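# Slide the near tin up to the belt's end rail

## Task

With the conveyor belt halted, take the single tin lying on the robot's side of the belt and bring it against the end rail at the same end as the other tins, keeping it upright, while every other tin stays standing.

## Robot and tools

Robot: two arms, left_arm and right_arm, each ending in an identical five-finger right hand. The hands are therefore not mirror images; every axis and number means the same on both. Contact between the two arms, or one hand closing on the other's fingers, can fail the scene.

Scene frame (used for all readings): origin on the floor plane z = 0, 0.90 m below the midpoint between the two arm bases. +x points forward (the way both arms face), +z up, and left_arm sits on the +y side. Image left/right is unrelated to arm names. Printed positions may be off by a few cm.

Hand point: a spot fixed to the palm, 0.15 m out from the wrist flange along the fingers and 0.05 m in front of the palm. Its own axes: +z along straight fingers, +y out of the palm, +x across the palm away from the thumb. Straight fingertips extend 0.06-0.07 m past it along +z and lie 0.06 m behind it along -y. A wrist bracket on the little-finger side can strike things; with the palm down the wrist may hang up to 0.13 m below the hand point.

Row layout (used by execute_actions and move): one flat list of 28 numbers, each in [-1, 1], covering both arms even if only one moves. Order: left_arm dx, dy, dz, rx, ry, rz; left hand little, ring, middle, index, thumb_bend, thumb_turn, force_limit, speed; then the same 14 for right_arm. The six pose numbers are an offset, not a pose: they are measured from that arm's current Hand target, along the Hand target's own axes. Scale: 1.0 = 0.6 m for dx-dz and 180 degrees for rx-rz (a rotation vector). Every row of one action counts from where that action began, not from the row before; a new call starts from the updated Hand target, so repeating an offset moves further. Six zeros mean no new pose request. The orientation sent is clipped to 32 degrees from the measured one each step.

Hand numbers: finger and thumb_bend targets +1 = straight/open, -1 = curled/closed; thumb_turn +1 = beside the palm, -1 = opposite the fingers. force_limit maps -1..+1 to about 0..10 N at the fingertip (0..15 N for thumb motors); speed rises from near zero at -1 to full at +0.48 and stays full above. For a gentle grip use speed -0.94 or lower. No value means 'unchanged': to leave a hand alone, resend the eight numbers last executed for it (or, if none yet, its hand_measured six plus hand_force_limit and hand_speed). With the thumb turned in, the hand can enclose objects about 0.035-0.065 m thick.

Tools:
- execute_actions(actions, cameras): actions is a list of up to 15 actions; each action is a list of up to 15 rows (one row per 1/30 s step; a short action repeats its last row to step 15). An empty list returns state and all camera images.
- move(target, speed, blend, stop_force, zero, blocking, cameras): drives the hand points in straight lines toward one 28-number row or a list of up to 15 rows, all offsets from the same starting Hand targets. speed in m/s, 0.002-3.2 (default 0.25), one value or one per target. blend in m rounds corners. stop_force in N, 4-120, ends an arm's path when its wrist sensor feels that much push against its motion; use it slowly for touching. zero (with stop_force) re-zeros the sensor first. blocking=false returns after about 0.5 s, not allowed with stop_force. Moves are capped at 10 s and do not avoid obstacles.
- wait(seconds): lets time pass, 0-3600 s.
- stop(): brakes a running move.
- zoom_image(camera, region): closer look at [x0, y0, x1, y1] pixels of cam_spot_left, cam_spot_right or cam_spot_wide (each 504x504), at most 504 per side.
- show_instructions(): shows the reference page(s).
- zero_wrist_force(arm): re-zeros that arm's wrist sensor.
- finished_scene(scene): ends the scene; irreversible.

Results: end_effector_position (m), end_effector_quat_wxyz, velocities; Hand target (the last commanded pose after clipping, the base for the next offsets); Joint positions and torques; Wrist force/torque in the hand's own axes plus the peak since last shown; hand_measured, hand_stopped_by (moving, target, force, stalled, fault) and hand_load_n (positive = finger pushed open; a drop to about 0 signals a lost grip). A move adds a 'move:' line: done, off_target, moving, held or fault, plus limits such as paced or held. Hand points often rest short of the Hand target; send the leftover as a new offset.

Avoid: tipping or dropping tins, shoving the standing tins, striking the rail or belt hard, and pressing past a firm contact. Stiff arms fault when outside force approaches about 150 N or a joint's torque limit is hit (wrist joints only about 24-28 N m); a fault freezes the arm for 10 s. Keep the wrist clear of its own base axis, keep fingers loads modest, and approach contacts slowly, ideally with stop_force.

Each tool is called after "Emit:" in YAML: its name, and indented under it one key for each argument.

Reference images:

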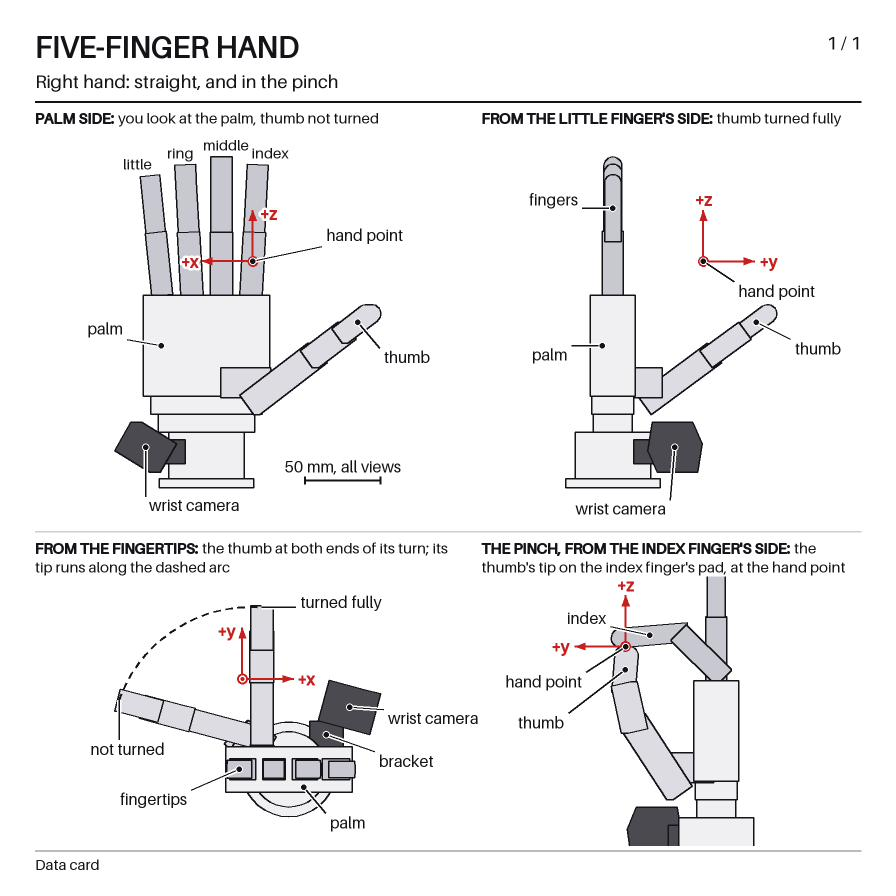

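## Session

Emit:
execute_actions:
  actions: []

Scene clock: 0.00 s.
left_arm: end_effector_position=(+0.1320, +0.6383, +1.2186) hand_measured=(+1.000, +1.000, +1.000, +1.000, +1.000, +1.000) hand_load_n=(+0.0, +0.0, +0.0, +0.0, +0.0, +0.0) hand_stopped_by=(target, target, target, target, target, target) hand_force_limit=0.00 hand_speed=-0.80 end_effector_quat_wxyz=(+0.000, -0.268, +0.895, -0.357) | right_arm: end_effector_position=(+0.1703, -0.5216, +1.2746) hand_measured=(+1.000, +1.000, +1.000, +1.000, +1.000, +1.000) hand_load_n=(+0.0, +0.0, +0.0, +0.0, +0.0, +0.0) hand_stopped_by=(target, target, target, target, target, target) hand_force_limit=0.00 hand_speed=-0.80 end_effector_quat_wxyz=(-0.069, -0.084, +0.931, -0.350)
Joint positions: left_arm=[0.298 -2.06 2.344 1.294 2.3 -1.851] | right_arm=[-0.102 -2.06 2.243 1.391 2.3 -1.851]
Joint velocities: within noise
Joint torques (N m): no reading
Motor temperatures (°C): left_arm=[27 29 30 33 35 36] | right_arm=[30 30 28 29 34 31]
Wrist force (N): no reading
Wrist torque (N m): no reading
Wrist force, peak (N): no reading
Hand target: left_arm +0.1320, +0.6383, +1.2186; +0.000, -0.268, +0.895, -0.357 | right_arm +0.1703, -0.5216, +1.2746; -0.069, -0.084, +0.931, -0.350

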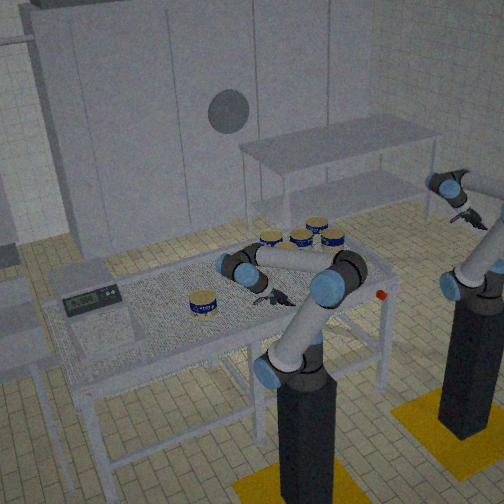

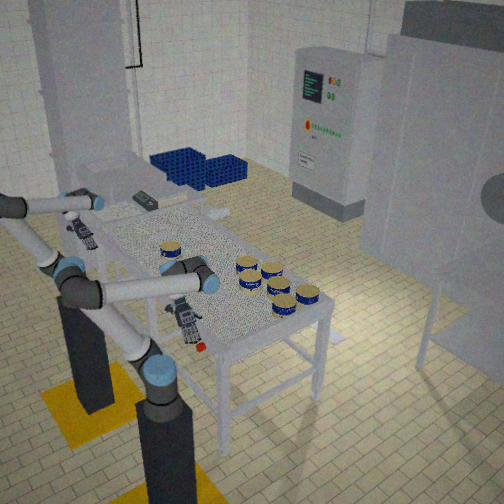

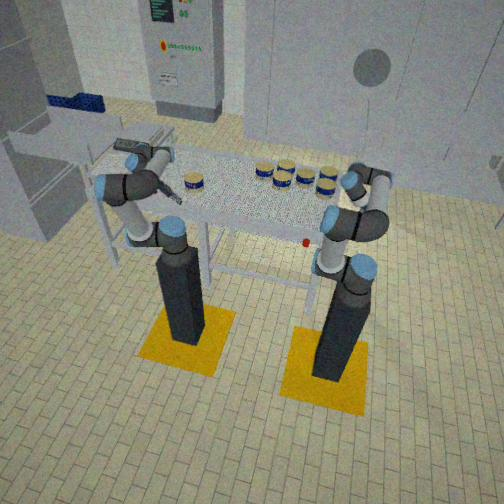

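Emit:
zoom_image:
  camera: "cam_spot_wide"
  region: [70, 110, 400, 280]

Emit:
zoom_image:
  camera: "cam_spot_right"
  region: [120, 170, 360, 400]

Emit:
zoom_image:
  camera: "cam_spot_left"
  region: [180, 200, 420, 360]

Scaled by 1.527.

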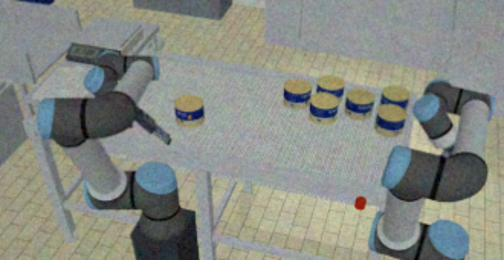

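Scaled by 2.100.

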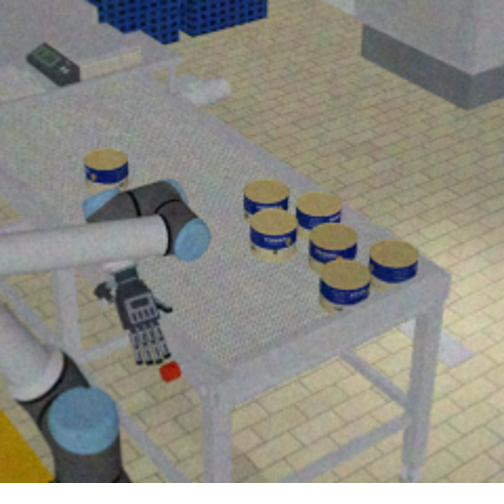

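Scaled by 2.100.

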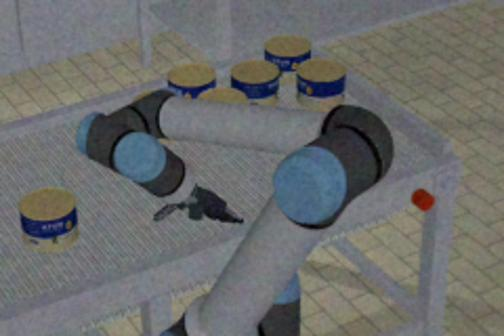

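Emit:
zoom_image:
  camera: "cam_spot_wide"
  region: [160, 150, 240, 210]

Emit:
zoom_image:
  camera: "cam_spot_right"
  region: [140, 220, 220, 280]

Emit:
zoom_image:
  camera: "cam_spot_left"
  region: [170, 270, 250, 330]

Scaled by 6.300.

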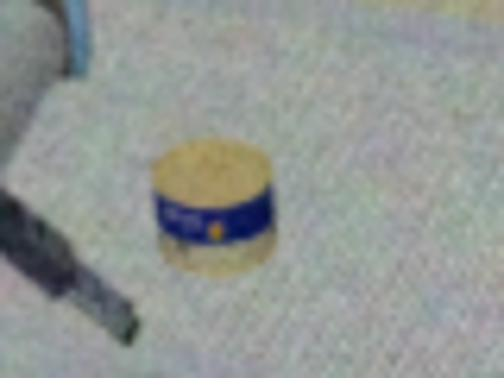

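Scaled by 6.300.

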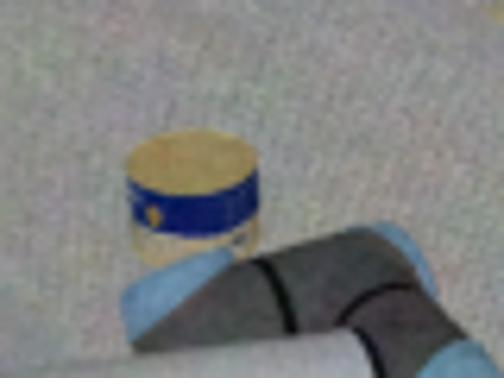

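Scaled by 6.300.

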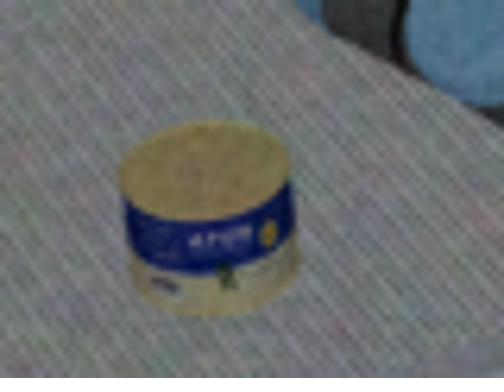

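Emit:
zoom_image:
  camera: "cam_spot_right"
  region: [180, 270, 350, 400]

Emit:
zoom_image:
  camera: "cam_spot_left"
  region: [300, 210, 420, 310]

Emit:
zoom_image:
  camera: "cam_spot_wide"
  region: [230, 140, 370, 260]

Scaled by 2.965.

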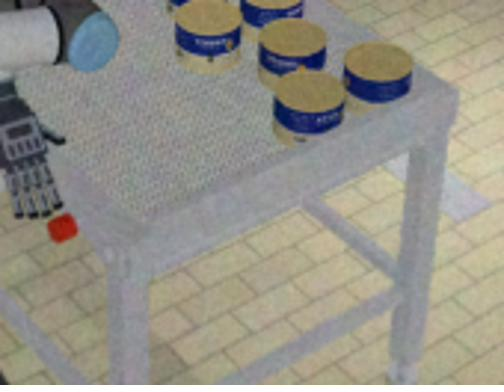

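Scaled by 4.200.

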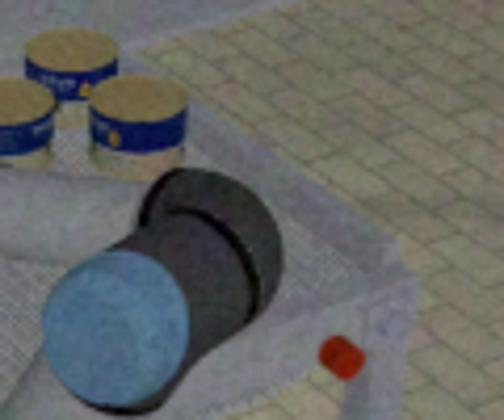

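Scaled by 3.600.

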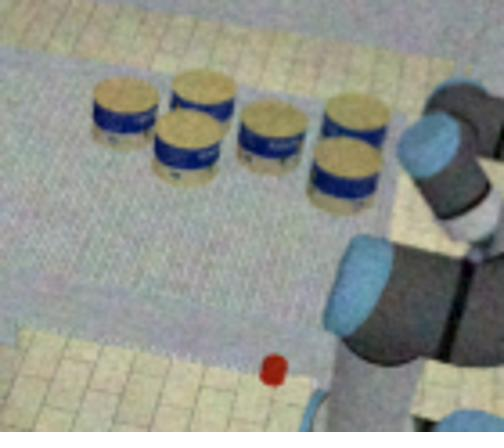

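Emit:
move:
  target: [-0.9640,-0.0665,0.0297,-0.0400,-0.1688,-0.8116,0.85,1,1,0.85,1,1,0,-0.5,0,0,0,0,0,0,1,1,1,1,1,1,0,-0.8]
  speed: 0.45
  cameras: ["all"]

Scene clock: 202.43 s.
left_arm: end_effector_position=(+0.6500, +0.8801, +1.1204) hand_measured=(+0.850, +1.000, +1.000, +0.850, +1.000, +1.000) hand_load_n=(+0.0, +0.0, +0.0, +0.0, +0.0, +0.0) hand_stopped_by=(target, target, target, target, target, target) hand_force_limit=0.00 hand_speed=-0.50 end_effector_quat_wxyz=(+0.173, +0.985, +0.000, +0.000) | right_arm: end_effector_position=(+0.1703, -0.5216, +1.2746) hand_measured=(+1.000, +1.000, +1.000, +1.000, +1.000, +1.000) hand_load_n=(+0.0, +0.0, +0.0, +0.0, +0.0, -0.5) hand_stopped_by=(target, target, target, target, target, target) hand_force_limit=0.00 hand_speed=-0.80 end_effector_quat_wxyz=(-0.069, -0.084, +0.931, -0.350)
Joint positions: left_arm=[0.401 -0.858 1.235 1.335 1.89 -4.288] | right_arm=[-0.102 -2.06 2.243 1.391 2.3 -1.851]
Joint torques (N m): left_arm=[-9.28 -76.24 -32.19 2.9 1.07 -1.25] | right_arm=[-4.22 -1.25 -36.72 3.51 1.4 0.6]
Wrist force (N): left_arm=[1.6 -1.2 -0.7] | right_arm=[0.4 -0.1 -0.4]
Wrist torque (N m): left_arm=[-0.02 -0.17 0.39] | right_arm=[0.02 -0.04 0.02]
Wrist force, peak (N): left_arm=[2.7 -2.2 -0.2] | right_arm=[0.7 0.2 -0.8]
Hand target: left_arm +0.6500, +0.8801, +1.1203; +0.173, +0.985, +0.000, +0.000 | right_arm +0.1703, -0.5216, +1.2746; -0.069, -0.084, +0.931, -0.350
Off the commanded pose: left_arm 0.000 m, 0 deg | right_arm 0.000 m, 0 deg.
move: done

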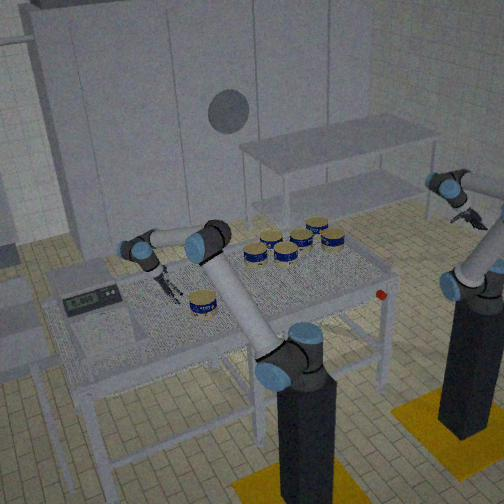

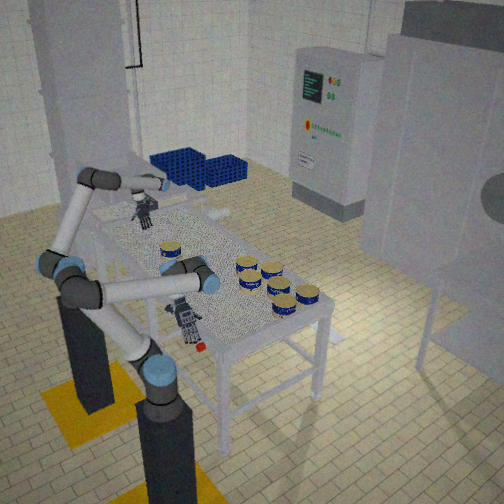

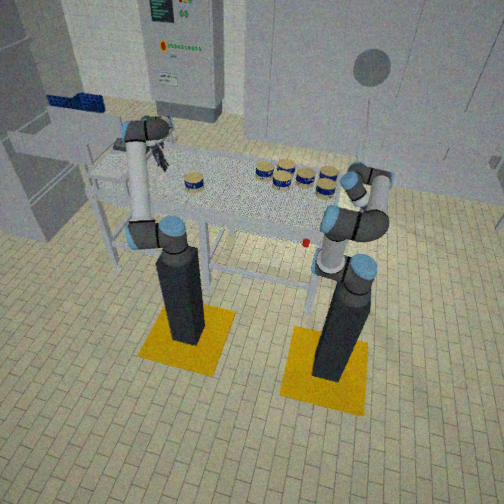

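Emit:
zoom_image:
  camera: "cam_spot_wide"
  region: [120, 120, 220, 200]

Emit:
zoom_image:
  camera: "cam_spot_right"
  region: [110, 180, 210, 270]

Emit:
zoom_image:
  camera: "cam_spot_left"
  region: [130, 230, 230, 330]

Scaled by 5.040.

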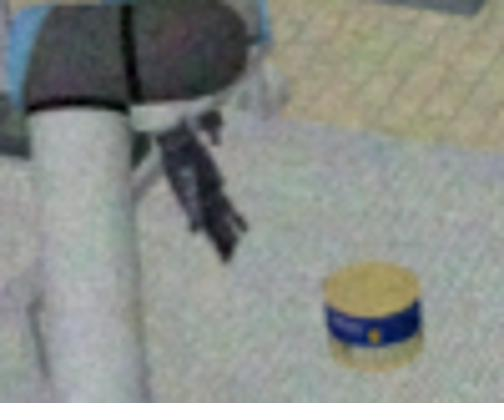

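Scaled by 5.040.

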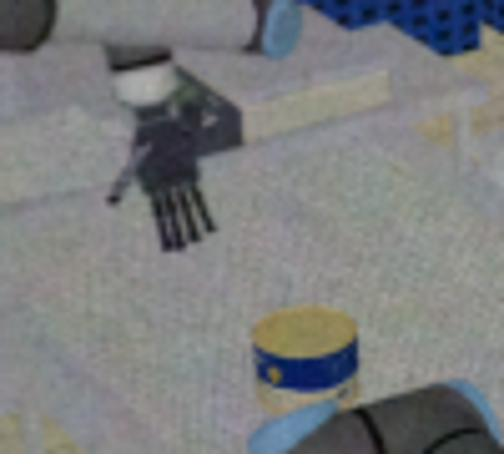

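Scaled by 5.040.

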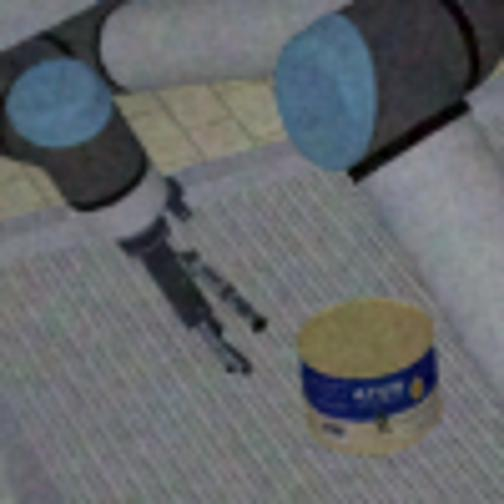

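Emit:
move:
  target: [0.16,-0.0057,0.2108,0,0,0,0.85,1,1,0.85,1,1,0,-0.5,0,0,0,0,0,0,1,1,1,1,1,1,0,-0.8]
  speed: 0.3

Emit:
move:
  target: [0,-0.0315,0.086,0,0,0,0.85,1,1,0.85,1,1,0,-0.5,0,0,0,0,0,0,1,1,1,1,1,1,0,-0.8]
  speed: 0.03
  stop_force: 7
  cameras: ["all"]

Emit:
zoom_image:
  camera: "cam_spot_wide"
  region: [140, 140, 220, 210]

Emit:
zoom_image:
  camera: "cam_spot_left"
  region: [150, 250, 240, 330]

Emit:
zoom_image:
  camera: "cam_spot_right"
  region: [120, 190, 210, 270]

Scene clock: 245.97 s.
left_arm: end_effector_position=(+0.7460, +0.8401, +1.0004) hand_measured=(+0.850, +1.000, +1.000, +0.850, +1.000, +1.000) hand_load_n=(+0.0, +0.0, +0.0, +0.0, +0.0, +0.0) hand_stopped_by=(target, target, target, target, target, target) hand_force_limit=0.00 hand_speed=-0.50 end_effector_quat_wxyz=(+0.173, +0.985, +0.000, +0.000) | right_arm: end_effector_position=(+0.1703, -0.5216, +1.2746) hand_measured=(+1.000, +1.000, +1.000, +1.000, +1.000, +1.000) hand_load_n=(+0.0, +0.0, +0.0, +0.0, +0.0, +0.0) hand_stopped_by=(target, target, target, target, target, target) hand_force_limit=0.00 hand_speed=-0.80 end_effector_quat_wxyz=(-0.069, -0.084, +0.931, -0.350)
Joint positions: left_arm=[0.317 -0.676 1.122 1.238 1.901 -4.376] | right_arm=[-0.102 -2.06 2.243 1.391 2.3 -1.851]
Joint torques (N m): left_arm=[4.02 -83.06 -23.37 5.81 -0.9 -0.73] | right_arm=[0.38 0.1 -35.22 3.83 1.51 0.58]
Wrist force (N): left_arm=[1.3 -1.2 -0.5] | right_arm=[0.6 0.1 -0.6]
Wrist torque (N m): left_arm=[-0.07 -0.14 0.41] | right_arm=[0.06 -0.08 0.04]
Wrist force, peak (N): left_arm=[3.3 -1.3 2.1] | right_arm=[0.9 0.0 -0.8]
Hand target: left_arm +0.7460, +0.8401, +1.0003; +0.173, +0.985, +0.000, +0.000 | right_arm +0.1703, -0.5216, +1.2746; -0.069, -0.084, +0.931, -0.350
Off the commanded pose: left_arm 0.000 m, 0 deg | right_arm 0.000 m, 0 deg.
move: done

Scene clock: 248.87 s.
left_arm: end_effector_position=(+0.7460, +0.8402, +0.9453) hand_measured=(+0.850, +1.000, +1.000, +0.850, +1.000, +1.000) hand_load_n=(+0.0, +0.0, +0.0, +0.0, +0.0, +0.0) hand_stopped_by=(target, target, target, target, target, target) hand_force_limit=0.00 hand_speed=-0.50 end_effector_quat_wxyz=(+0.173, +0.985, +0.000, +0.000) | right_arm: end_effector_position=(+0.1703, -0.5216, +1.2746) hand_measured=(+1.000, +1.000, +1.000, +1.000, +1.000, +1.000) hand_load_n=(+0.0, +0.0, +0.0, +0.0, +0.0, -0.5) hand_stopped_by=(target, target, target, target, target, target) hand_force_limit=0.00 hand_speed=-0.80 end_effector_quat_wxyz=(-0.069, -0.084, +0.931, -0.350)
Joint positions: left_arm=[0.317 -0.63 1.141 1.173 1.901 -4.376] | right_arm=[-0.102 -2.06 2.243 1.391 2.3 -1.851]
Joint torques (N m): left_arm=[15.22 -105.25 -44.87 7.18 -0.88 0.61] | right_arm=[-2.4 -1.43 -35.14 3.61 0.96 0.07]
Wrist force (N): left_arm=[1.6 -1.0 -0.2] | right_arm=[0.7 0.2 -0.7]
Wrist torque (N m): left_arm=[-0.06 -0.20 0.46] | right_arm=[0.09 -0.08 0.05]
Wrist force, peak (N): left_arm=[1.6 -1.5 0.3] | right_arm=[0.7 0.3 -0.7]
Hand target: left_arm +0.7460, +0.8402, +0.9453; +0.173, +0.985, +0.000, +0.000 | right_arm +0.1703, -0.5216, +1.2746; -0.069, -0.084, +0.931, -0.350
Off the commanded pose: left_arm 0.000 m, 0 deg | right_arm 0.000 m, 0 deg.
move: done

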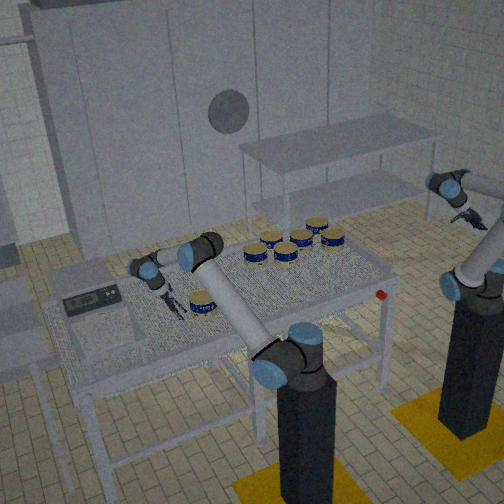

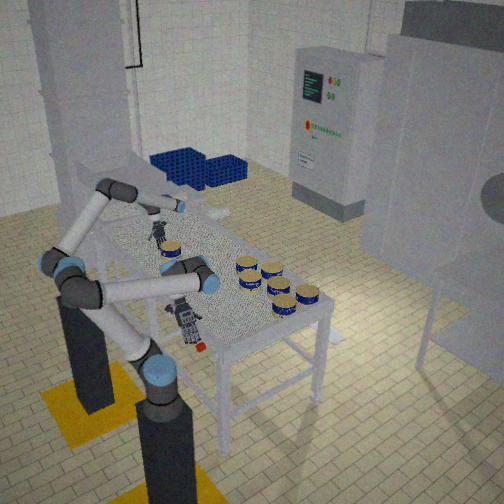

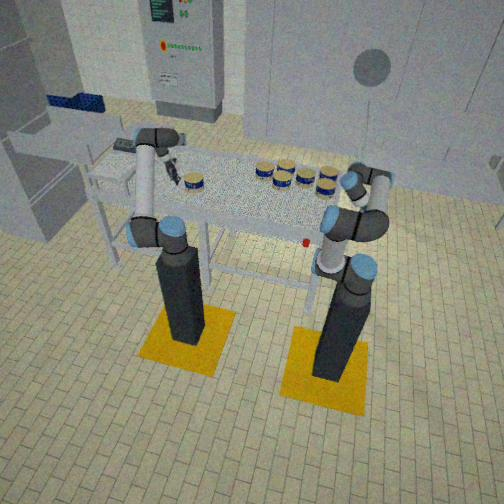

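Scaled by 6.300.

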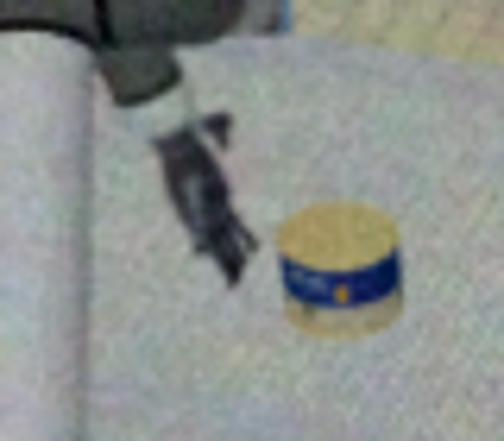

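Scaled by 5.600.

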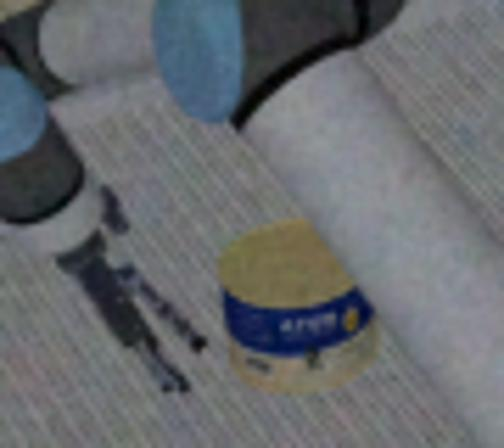

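Scaled by 5.600.

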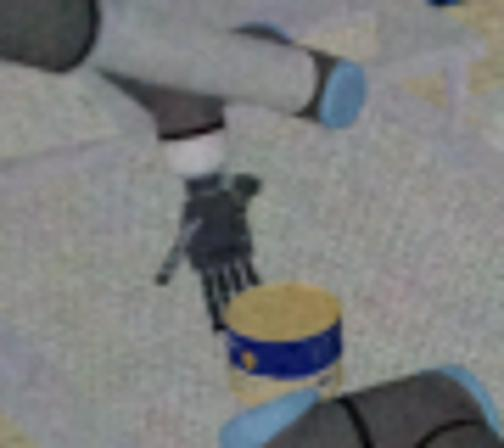

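Emit:
move:
  target: [0,0.2036,0.0741,0,0,0,0.85,1,1,0.85,1,1,0,-0.5,0,0,0,0,0,0,1,1,1,1,1,1,0,-0.8]
  speed: 0.06
  stop_force: 25
  cameras: ["all"]

Emit:
zoom_image:
  camera: "cam_spot_wide"
  region: [140, 140, 240, 220]

Emit:
zoom_image:
  camera: "cam_spot_right"
  region: [120, 190, 210, 270]

Emit:
zoom_image:
  camera: "cam_spot_left"
  region: [150, 250, 240, 330]

Scene clock: 290.30 s.
left_arm: end_effector_position=(+0.7459, +0.7102, +0.9452) hand_measured=(+0.850, +1.000, +1.000, +0.850, +1.000, +1.000) hand_load_n=(+0.0, +0.0, +0.0, +0.5, +0.0, +0.0) hand_stopped_by=(target, target, target, target, target, target) hand_force_limit=0.00 hand_speed=-0.50 end_effector_quat_wxyz=(+0.173, +0.985, +0.000, +0.000) | right_arm: end_effector_position=(+0.1703, -0.5216, +1.2746) hand_measured=(+1.000, +1.000, +1.000, +1.000, +1.000, +1.000) hand_load_n=(+0.0, +0.0, +0.0, +0.5, +0.0, +0.0) hand_stopped_by=(target, target, target, target, target, target) hand_force_limit=0.00 hand_speed=-0.80 end_effector_quat_wxyz=(-0.069, -0.084, +0.931, -0.350)
Joint positions: left_arm=[0.167 -0.72 1.306 1.045 1.914 -4.534] | right_arm=[-0.102 -2.06 2.243 1.391 2.3 -1.851]
Joint torques (N m): left_arm=[15.18 -78.96 -44.39 7.3 -0.23 0.52] | right_arm=[-1.03 -1.32 -35.82 3.83 1.28 0.42]
Wrist force (N): left_arm=[1.6 -1.3 -0.1] | right_arm=[0.5 0.0 -0.7]
Wrist torque (N m): left_arm=[-0.09 -0.21 0.41] | right_arm=[0.05 -0.06 0.03]
Wrist force, peak (N): left_arm=[1.0 -6.7 -8.4] | right_arm=[0.9 0.3 -0.8]
Hand target: left_arm +0.7459, +0.7102, +0.9452; +0.173, +0.985, +0.000, +0.000 | right_arm +0.1703, -0.5216, +1.2746; -0.069, -0.084, +0.931, -0.350
Off the commanded pose: left_arm 0.000 m, 0 deg | right_arm 0.000 m, 0 deg.
move: done

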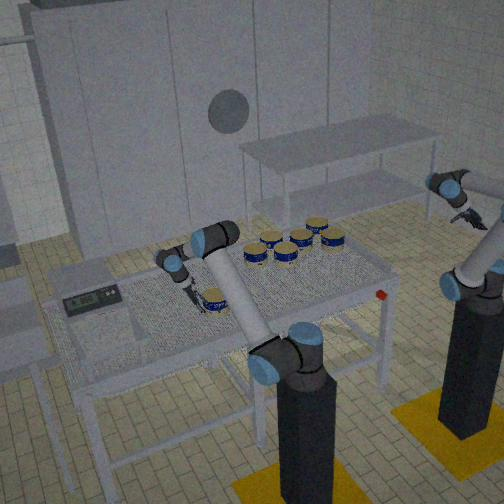

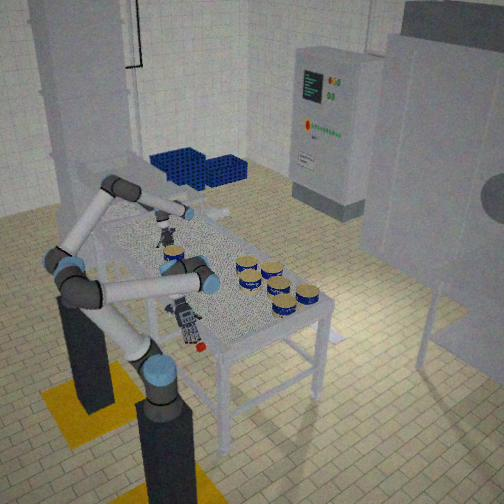

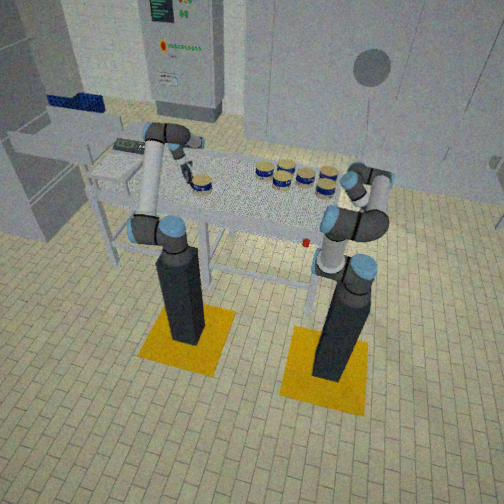

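Scaled by 5.040.

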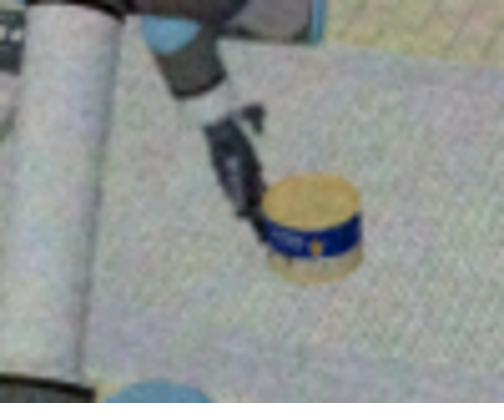

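Scaled by 5.600.

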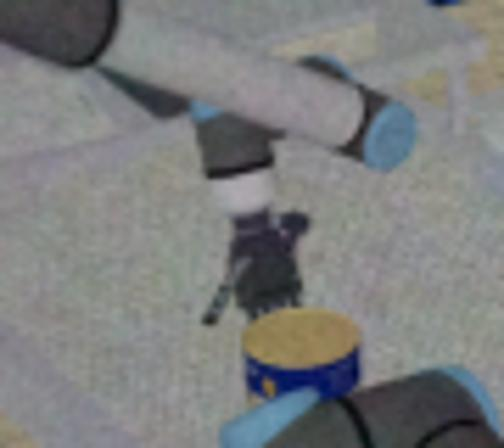

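Scaled by 5.600.

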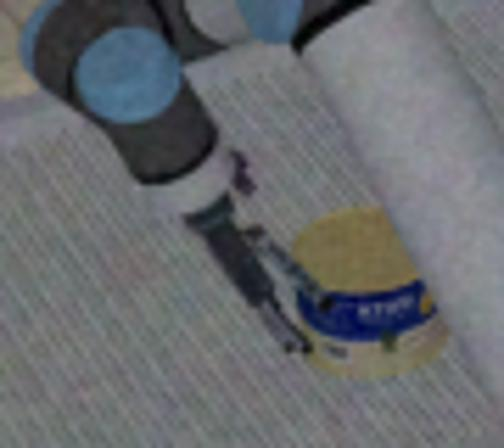

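Emit:
move:
  target: [0,0.5638,0.2052,0,0,0,0.85,1,1,0.85,1,1,0,-0.5,0,0,0,0,0,0,1,1,1,1,1,1,0,-0.8]
  speed: 0.12
  stop_force: 30
  cameras: ["all"]

Emit:
zoom_image:
  camera: "cam_spot_wide"
  region: [170, 130, 350, 240]

Emit:
zoom_image:
  camera: "cam_spot_right"
  region: [130, 200, 330, 360]

Emit:
zoom_image:
  camera: "cam_spot_left"
  region: [180, 210, 320, 330]

Scene clock: 303.13 s.
left_arm: end_effector_position=(+0.7456, +0.3502, +0.9449) hand_measured=(+0.850, +1.000, +1.000, +0.850, +1.000, +1.000) hand_load_n=(+0.0, +0.0, +0.0, +0.0, +0.0, +0.0) hand_stopped_by=(target, target, target, target, target, target) hand_force_limit=0.00 hand_speed=-0.50 end_effector_quat_wxyz=(+0.173, +0.985, +0.000, +0.000) | right_arm: end_effector_position=(+0.1703, -0.5216, +1.2746) hand_measured=(+1.000, +1.000, +1.000, +1.000, +1.000, +1.000) hand_load_n=(+0.0, +0.0, +0.0, +0.0, +0.0, +0.0) hand_stopped_by=(target, target, target, target, target, target) hand_force_limit=0.00 hand_speed=-0.80 end_effector_quat_wxyz=(-0.069, -0.084, +0.931, -0.350)
Joint positions: left_arm=[-0.293 -0.819 1.456 0.829 1.904 -5.022] | right_arm=[-0.102 -2.06 2.243 1.391 2.3 -1.851]
Joint torques (N m): left_arm=[9.8 -72.81 -16.97 6.85 1.59 -1.52] | right_arm=[-1.97 -3.73 -35.78 3.69 1.28 0.25]
Wrist force (N): left_arm=[1.6 -1.5 -0.4] | right_arm=[0.7 0.3 -0.8]
Wrist torque (N m): left_arm=[-0.08 -0.20 0.43] | right_arm=[0.09 -0.08 0.05]
Wrist force, peak (N): left_arm=[0.6 -7.0 -7.7] | right_arm=[0.9 0.3 -0.8]
Hand target: left_arm +0.7456, +0.3502, +0.9449; +0.173, +0.985, +0.000, +0.000 | right_arm +0.1703, -0.5216, +1.2746; -0.069, -0.084, +0.931, -0.350
Off the commanded pose: left_arm 0.000 m, 0 deg | right_arm 0.000 m, 0 deg.
move: done

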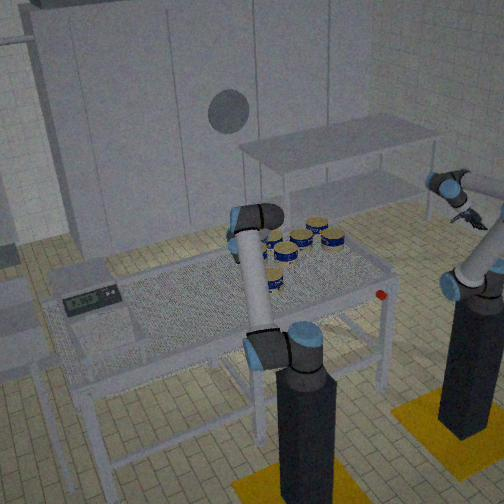

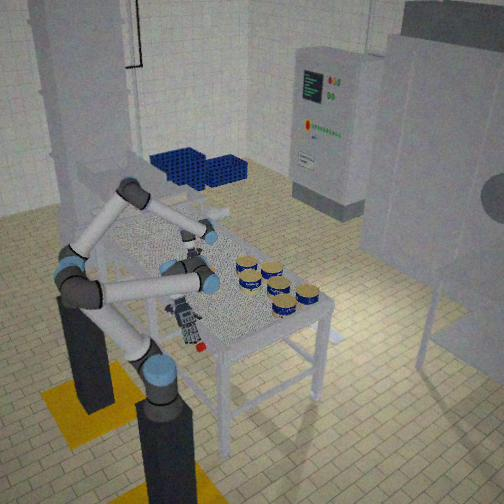

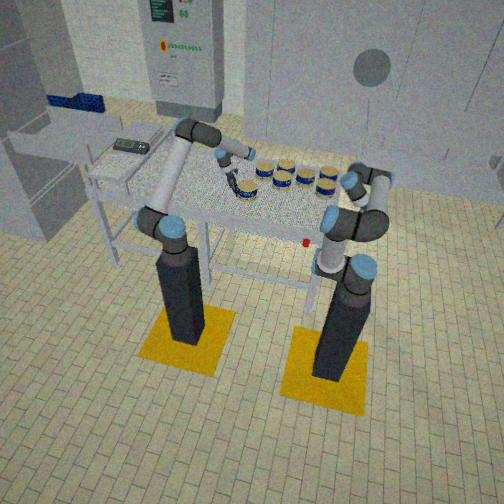

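Scaled by 2.800.

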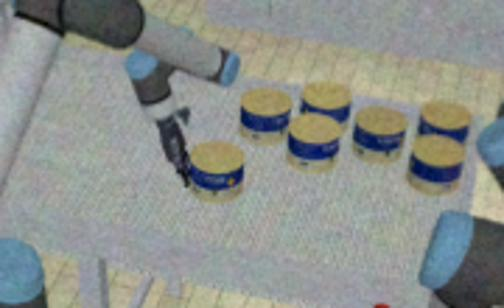

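Scaled by 2.520.

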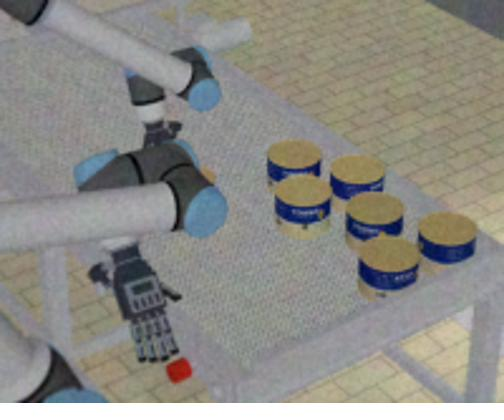

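Scaled by 3.600.

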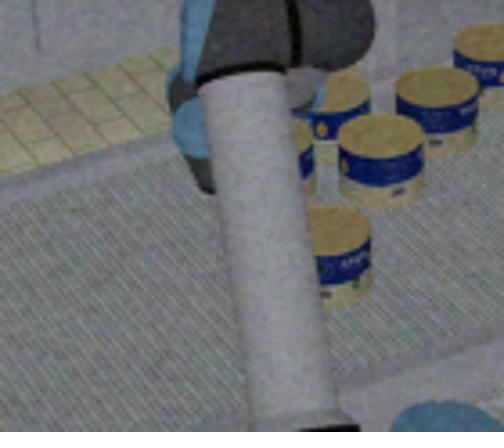

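Emit:
move:
  target: [-0.0333,0.7048,0.2565,0,0,0,0.85,1,1,0.85,1,1,0,-0.5,0,0,0,0,0,0,1,1,1,1,1,1,0,-0.8]
  speed: 0.12
  stop_force: 30
  cameras: ["all"]

Emit:
zoom_image:
  camera: "cam_spot_wide"
  region: [230, 130, 360, 240]

Emit:
zoom_image:
  camera: "cam_spot_right"
  region: [180, 220, 350, 370]

Emit:
zoom_image:
  camera: "cam_spot_left"
  region: [260, 200, 420, 320]

Scene clock: 328.10 s.
left_arm: end_effector_position=(+0.7253, -0.0998, +0.9445) hand_measured=(+0.850, +1.000, +1.000, +0.850, +1.000, +1.000) hand_load_n=(+0.0, +0.0, +0.0, +0.0, +0.0, +0.0) hand_stopped_by=(target, target, target, target, target, target) hand_force_limit=0.00 hand_speed=-0.50 end_effector_quat_wxyz=(+0.173, +0.985, +0.000, +0.000) | right_arm: end_effector_position=(+0.1703, -0.5216, +1.2746) hand_measured=(+1.000, +1.000, +1.000, +1.000, +1.000, +1.000) hand_load_n=(+0.0, +0.0, +0.0, +0.0, +0.0, +0.0) hand_stopped_by=(target, target, target, target, target, target) hand_force_limit=0.00 hand_speed=-0.80 end_effector_quat_wxyz=(-0.069, -0.084, +0.931, -0.350)
Joint positions: left_arm=[-0.779 -0.644 1.084 0.881 1.816 -5.522] | right_arm=[-0.102 -2.06 2.243 1.391 2.3 -1.851]
Joint torques (N m): left_arm=[15.14 -107.24 -22.01 0.81 1.02 -0.51] | right_arm=[-0.98 -3.61 -34.67 4.27 0.89 0.26]
Wrist force (N): left_arm=[1.0 -1.5 -0.5] | right_arm=[0.6 0.1 -0.7]
Wrist torque (N m): left_arm=[-0.13 -0.10 0.43] | right_arm=[0.07 -0.07 0.04]
Wrist force, peak (N): left_arm=[1.6 -10.7 -9.0] | right_arm=[1.1 0.2 -0.9]
Hand target: left_arm +0.7253, -0.0998, +0.9445; +0.173, +0.985, +0.000, +0.000 | right_arm +0.1703, -0.5216, +1.2746; -0.069, -0.084, +0.931, -0.350
Off the commanded pose: left_arm 0.000 m, 0 deg | right_arm 0.000 m, 0 deg.
move: done

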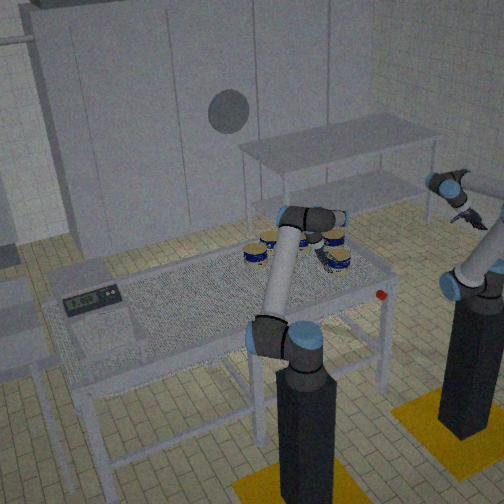

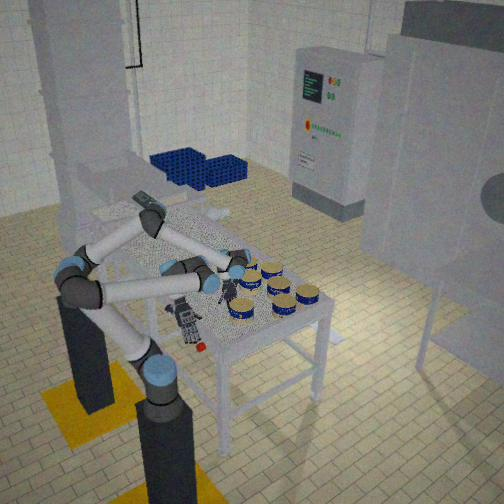

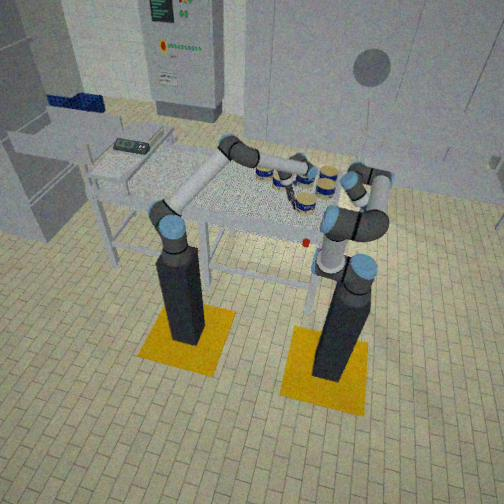

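Scaled by 3.877.

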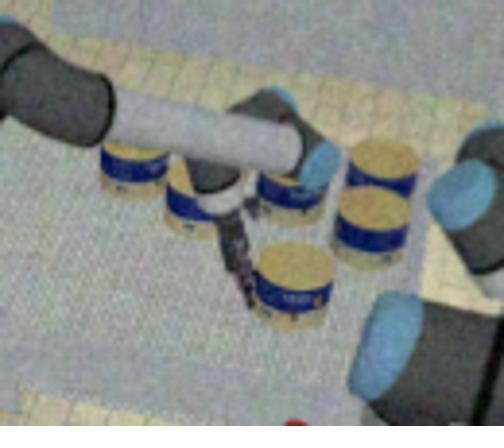

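Scaled by 2.965.

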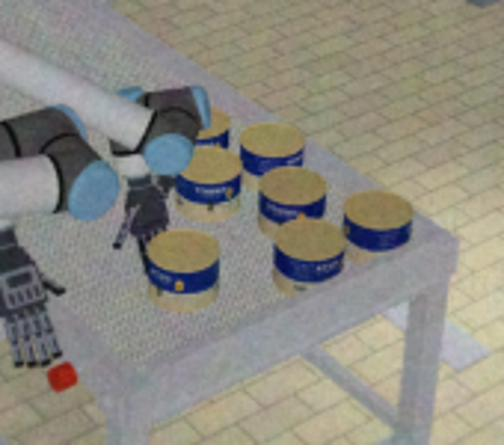

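Scaled by 3.150.

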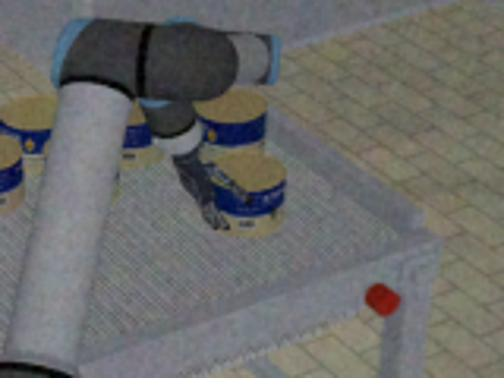

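Emit:
move:
  target: [0,0.2193,0.0798,0,0,0,0.85,1,1,0.85,1,1,0,-0.5,0,0,0,0,0,0,1,1,1,1,1,1,0,-0.8]
  speed: 0.08
  stop_force: 30
  cameras: ["all"]

Emit:
zoom_image:
  camera: "cam_spot_wide"
  region: [260, 150, 360, 240]

Emit:
zoom_image:
  camera: "cam_spot_right"
  region: [200, 260, 340, 370]

Emit:
zoom_image:
  camera: "cam_spot_left"
  region: [300, 210, 410, 310]

Scene clock: 344.17 s.
left_arm: end_effector_position=(+0.7252, -0.2400, +0.9444) hand_measured=(+0.850, +1.000, +1.000, +0.850, +1.000, +1.000) hand_load_n=(+7.5, +0.5, +0.5, +3.0, +0.0, +0.0) hand_stopped_by=(target, target, target, target, target, target) hand_force_limit=0.00 hand_speed=-0.50 end_effector_quat_wxyz=(+0.173, +0.985, +0.000, +0.000) | right_arm: end_effector_position=(+0.1703, -0.5216, +1.2746) hand_measured=(+1.000, +1.000, +1.000, +1.000, +1.000, +1.000) hand_load_n=(+0.0, +0.0, +0.0, +0.0, +0.0, +0.0) hand_stopped_by=(target, target, target, target, target, target) hand_force_limit=0.00 hand_speed=-0.80 end_effector_quat_wxyz=(-0.069, -0.084, +0.931, -0.350)
Joint positions: left_arm=[-0.881 -0.483 0.762 1.018 1.79 -5.623] | right_arm=[-0.102 -2.06 2.243 1.391 2.3 -1.851]
Joint torques (N m): left_arm=[-6.47 -111.69 -30.13 -5.96 5.66 0.84] | right_arm=[-0.44 -4.64 -34.62 3.82 1.12 0.36]
Wrist force (N): left_arm=[0.9 -23.7 -17.1] | right_arm=[0.7 0.3 -0.9]
Wrist torque (N m): left_arm=[2.19 0.79 -0.58] | right_arm=[0.11 -0.08 0.05]
Wrist force, peak (N): left_arm=[0.3 -28.2 -20.5] | right_arm=[0.9 0.3 -0.9]
Hand target: left_arm +0.7252, -0.2400, +0.9444; +0.173, +0.985, +0.000, +0.000 | right_arm +0.1703, -0.5216, +1.2746; -0.069, -0.084, +0.931, -0.350
Off the commanded pose: left_arm 0.000 m, 0 deg | right_arm 0.000 m, 0 deg.
move: contact (left_arm)

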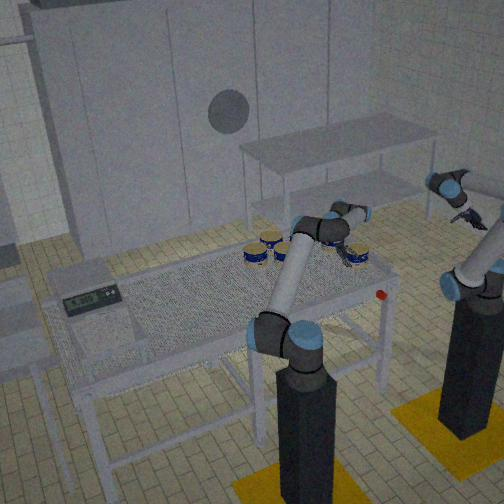

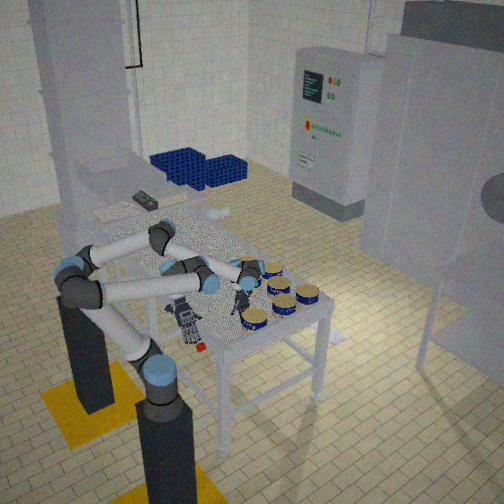

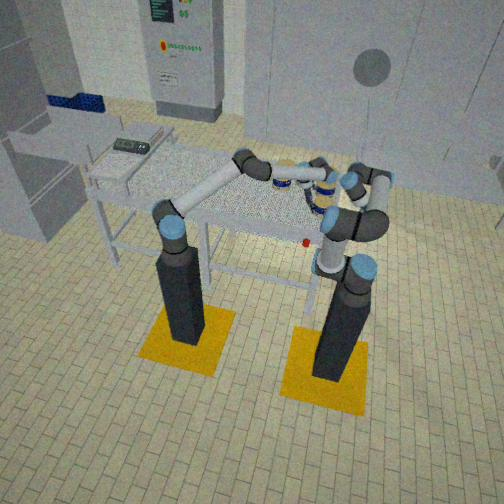

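Scaled by 5.040.

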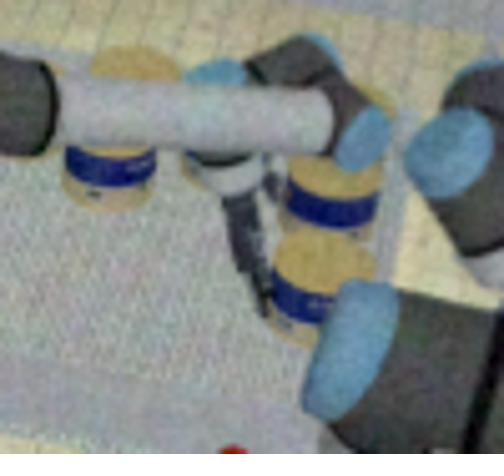

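Scaled by 3.600.

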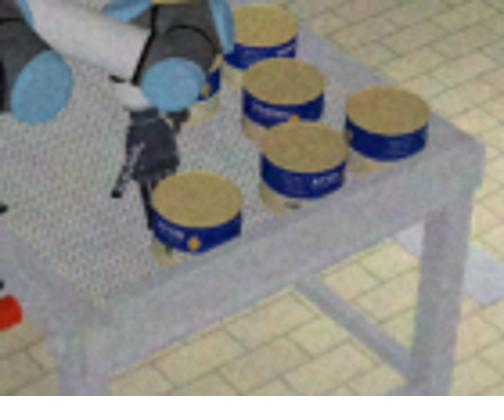

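Scaled by 4.582.

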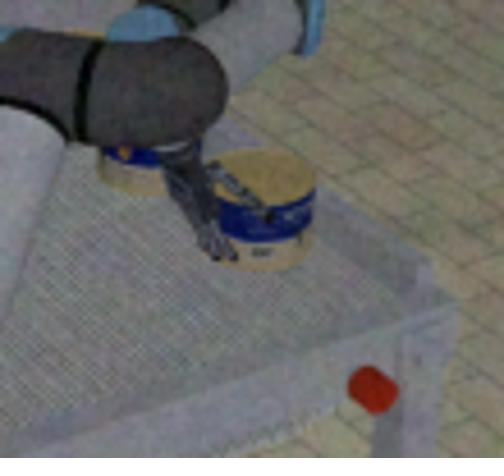

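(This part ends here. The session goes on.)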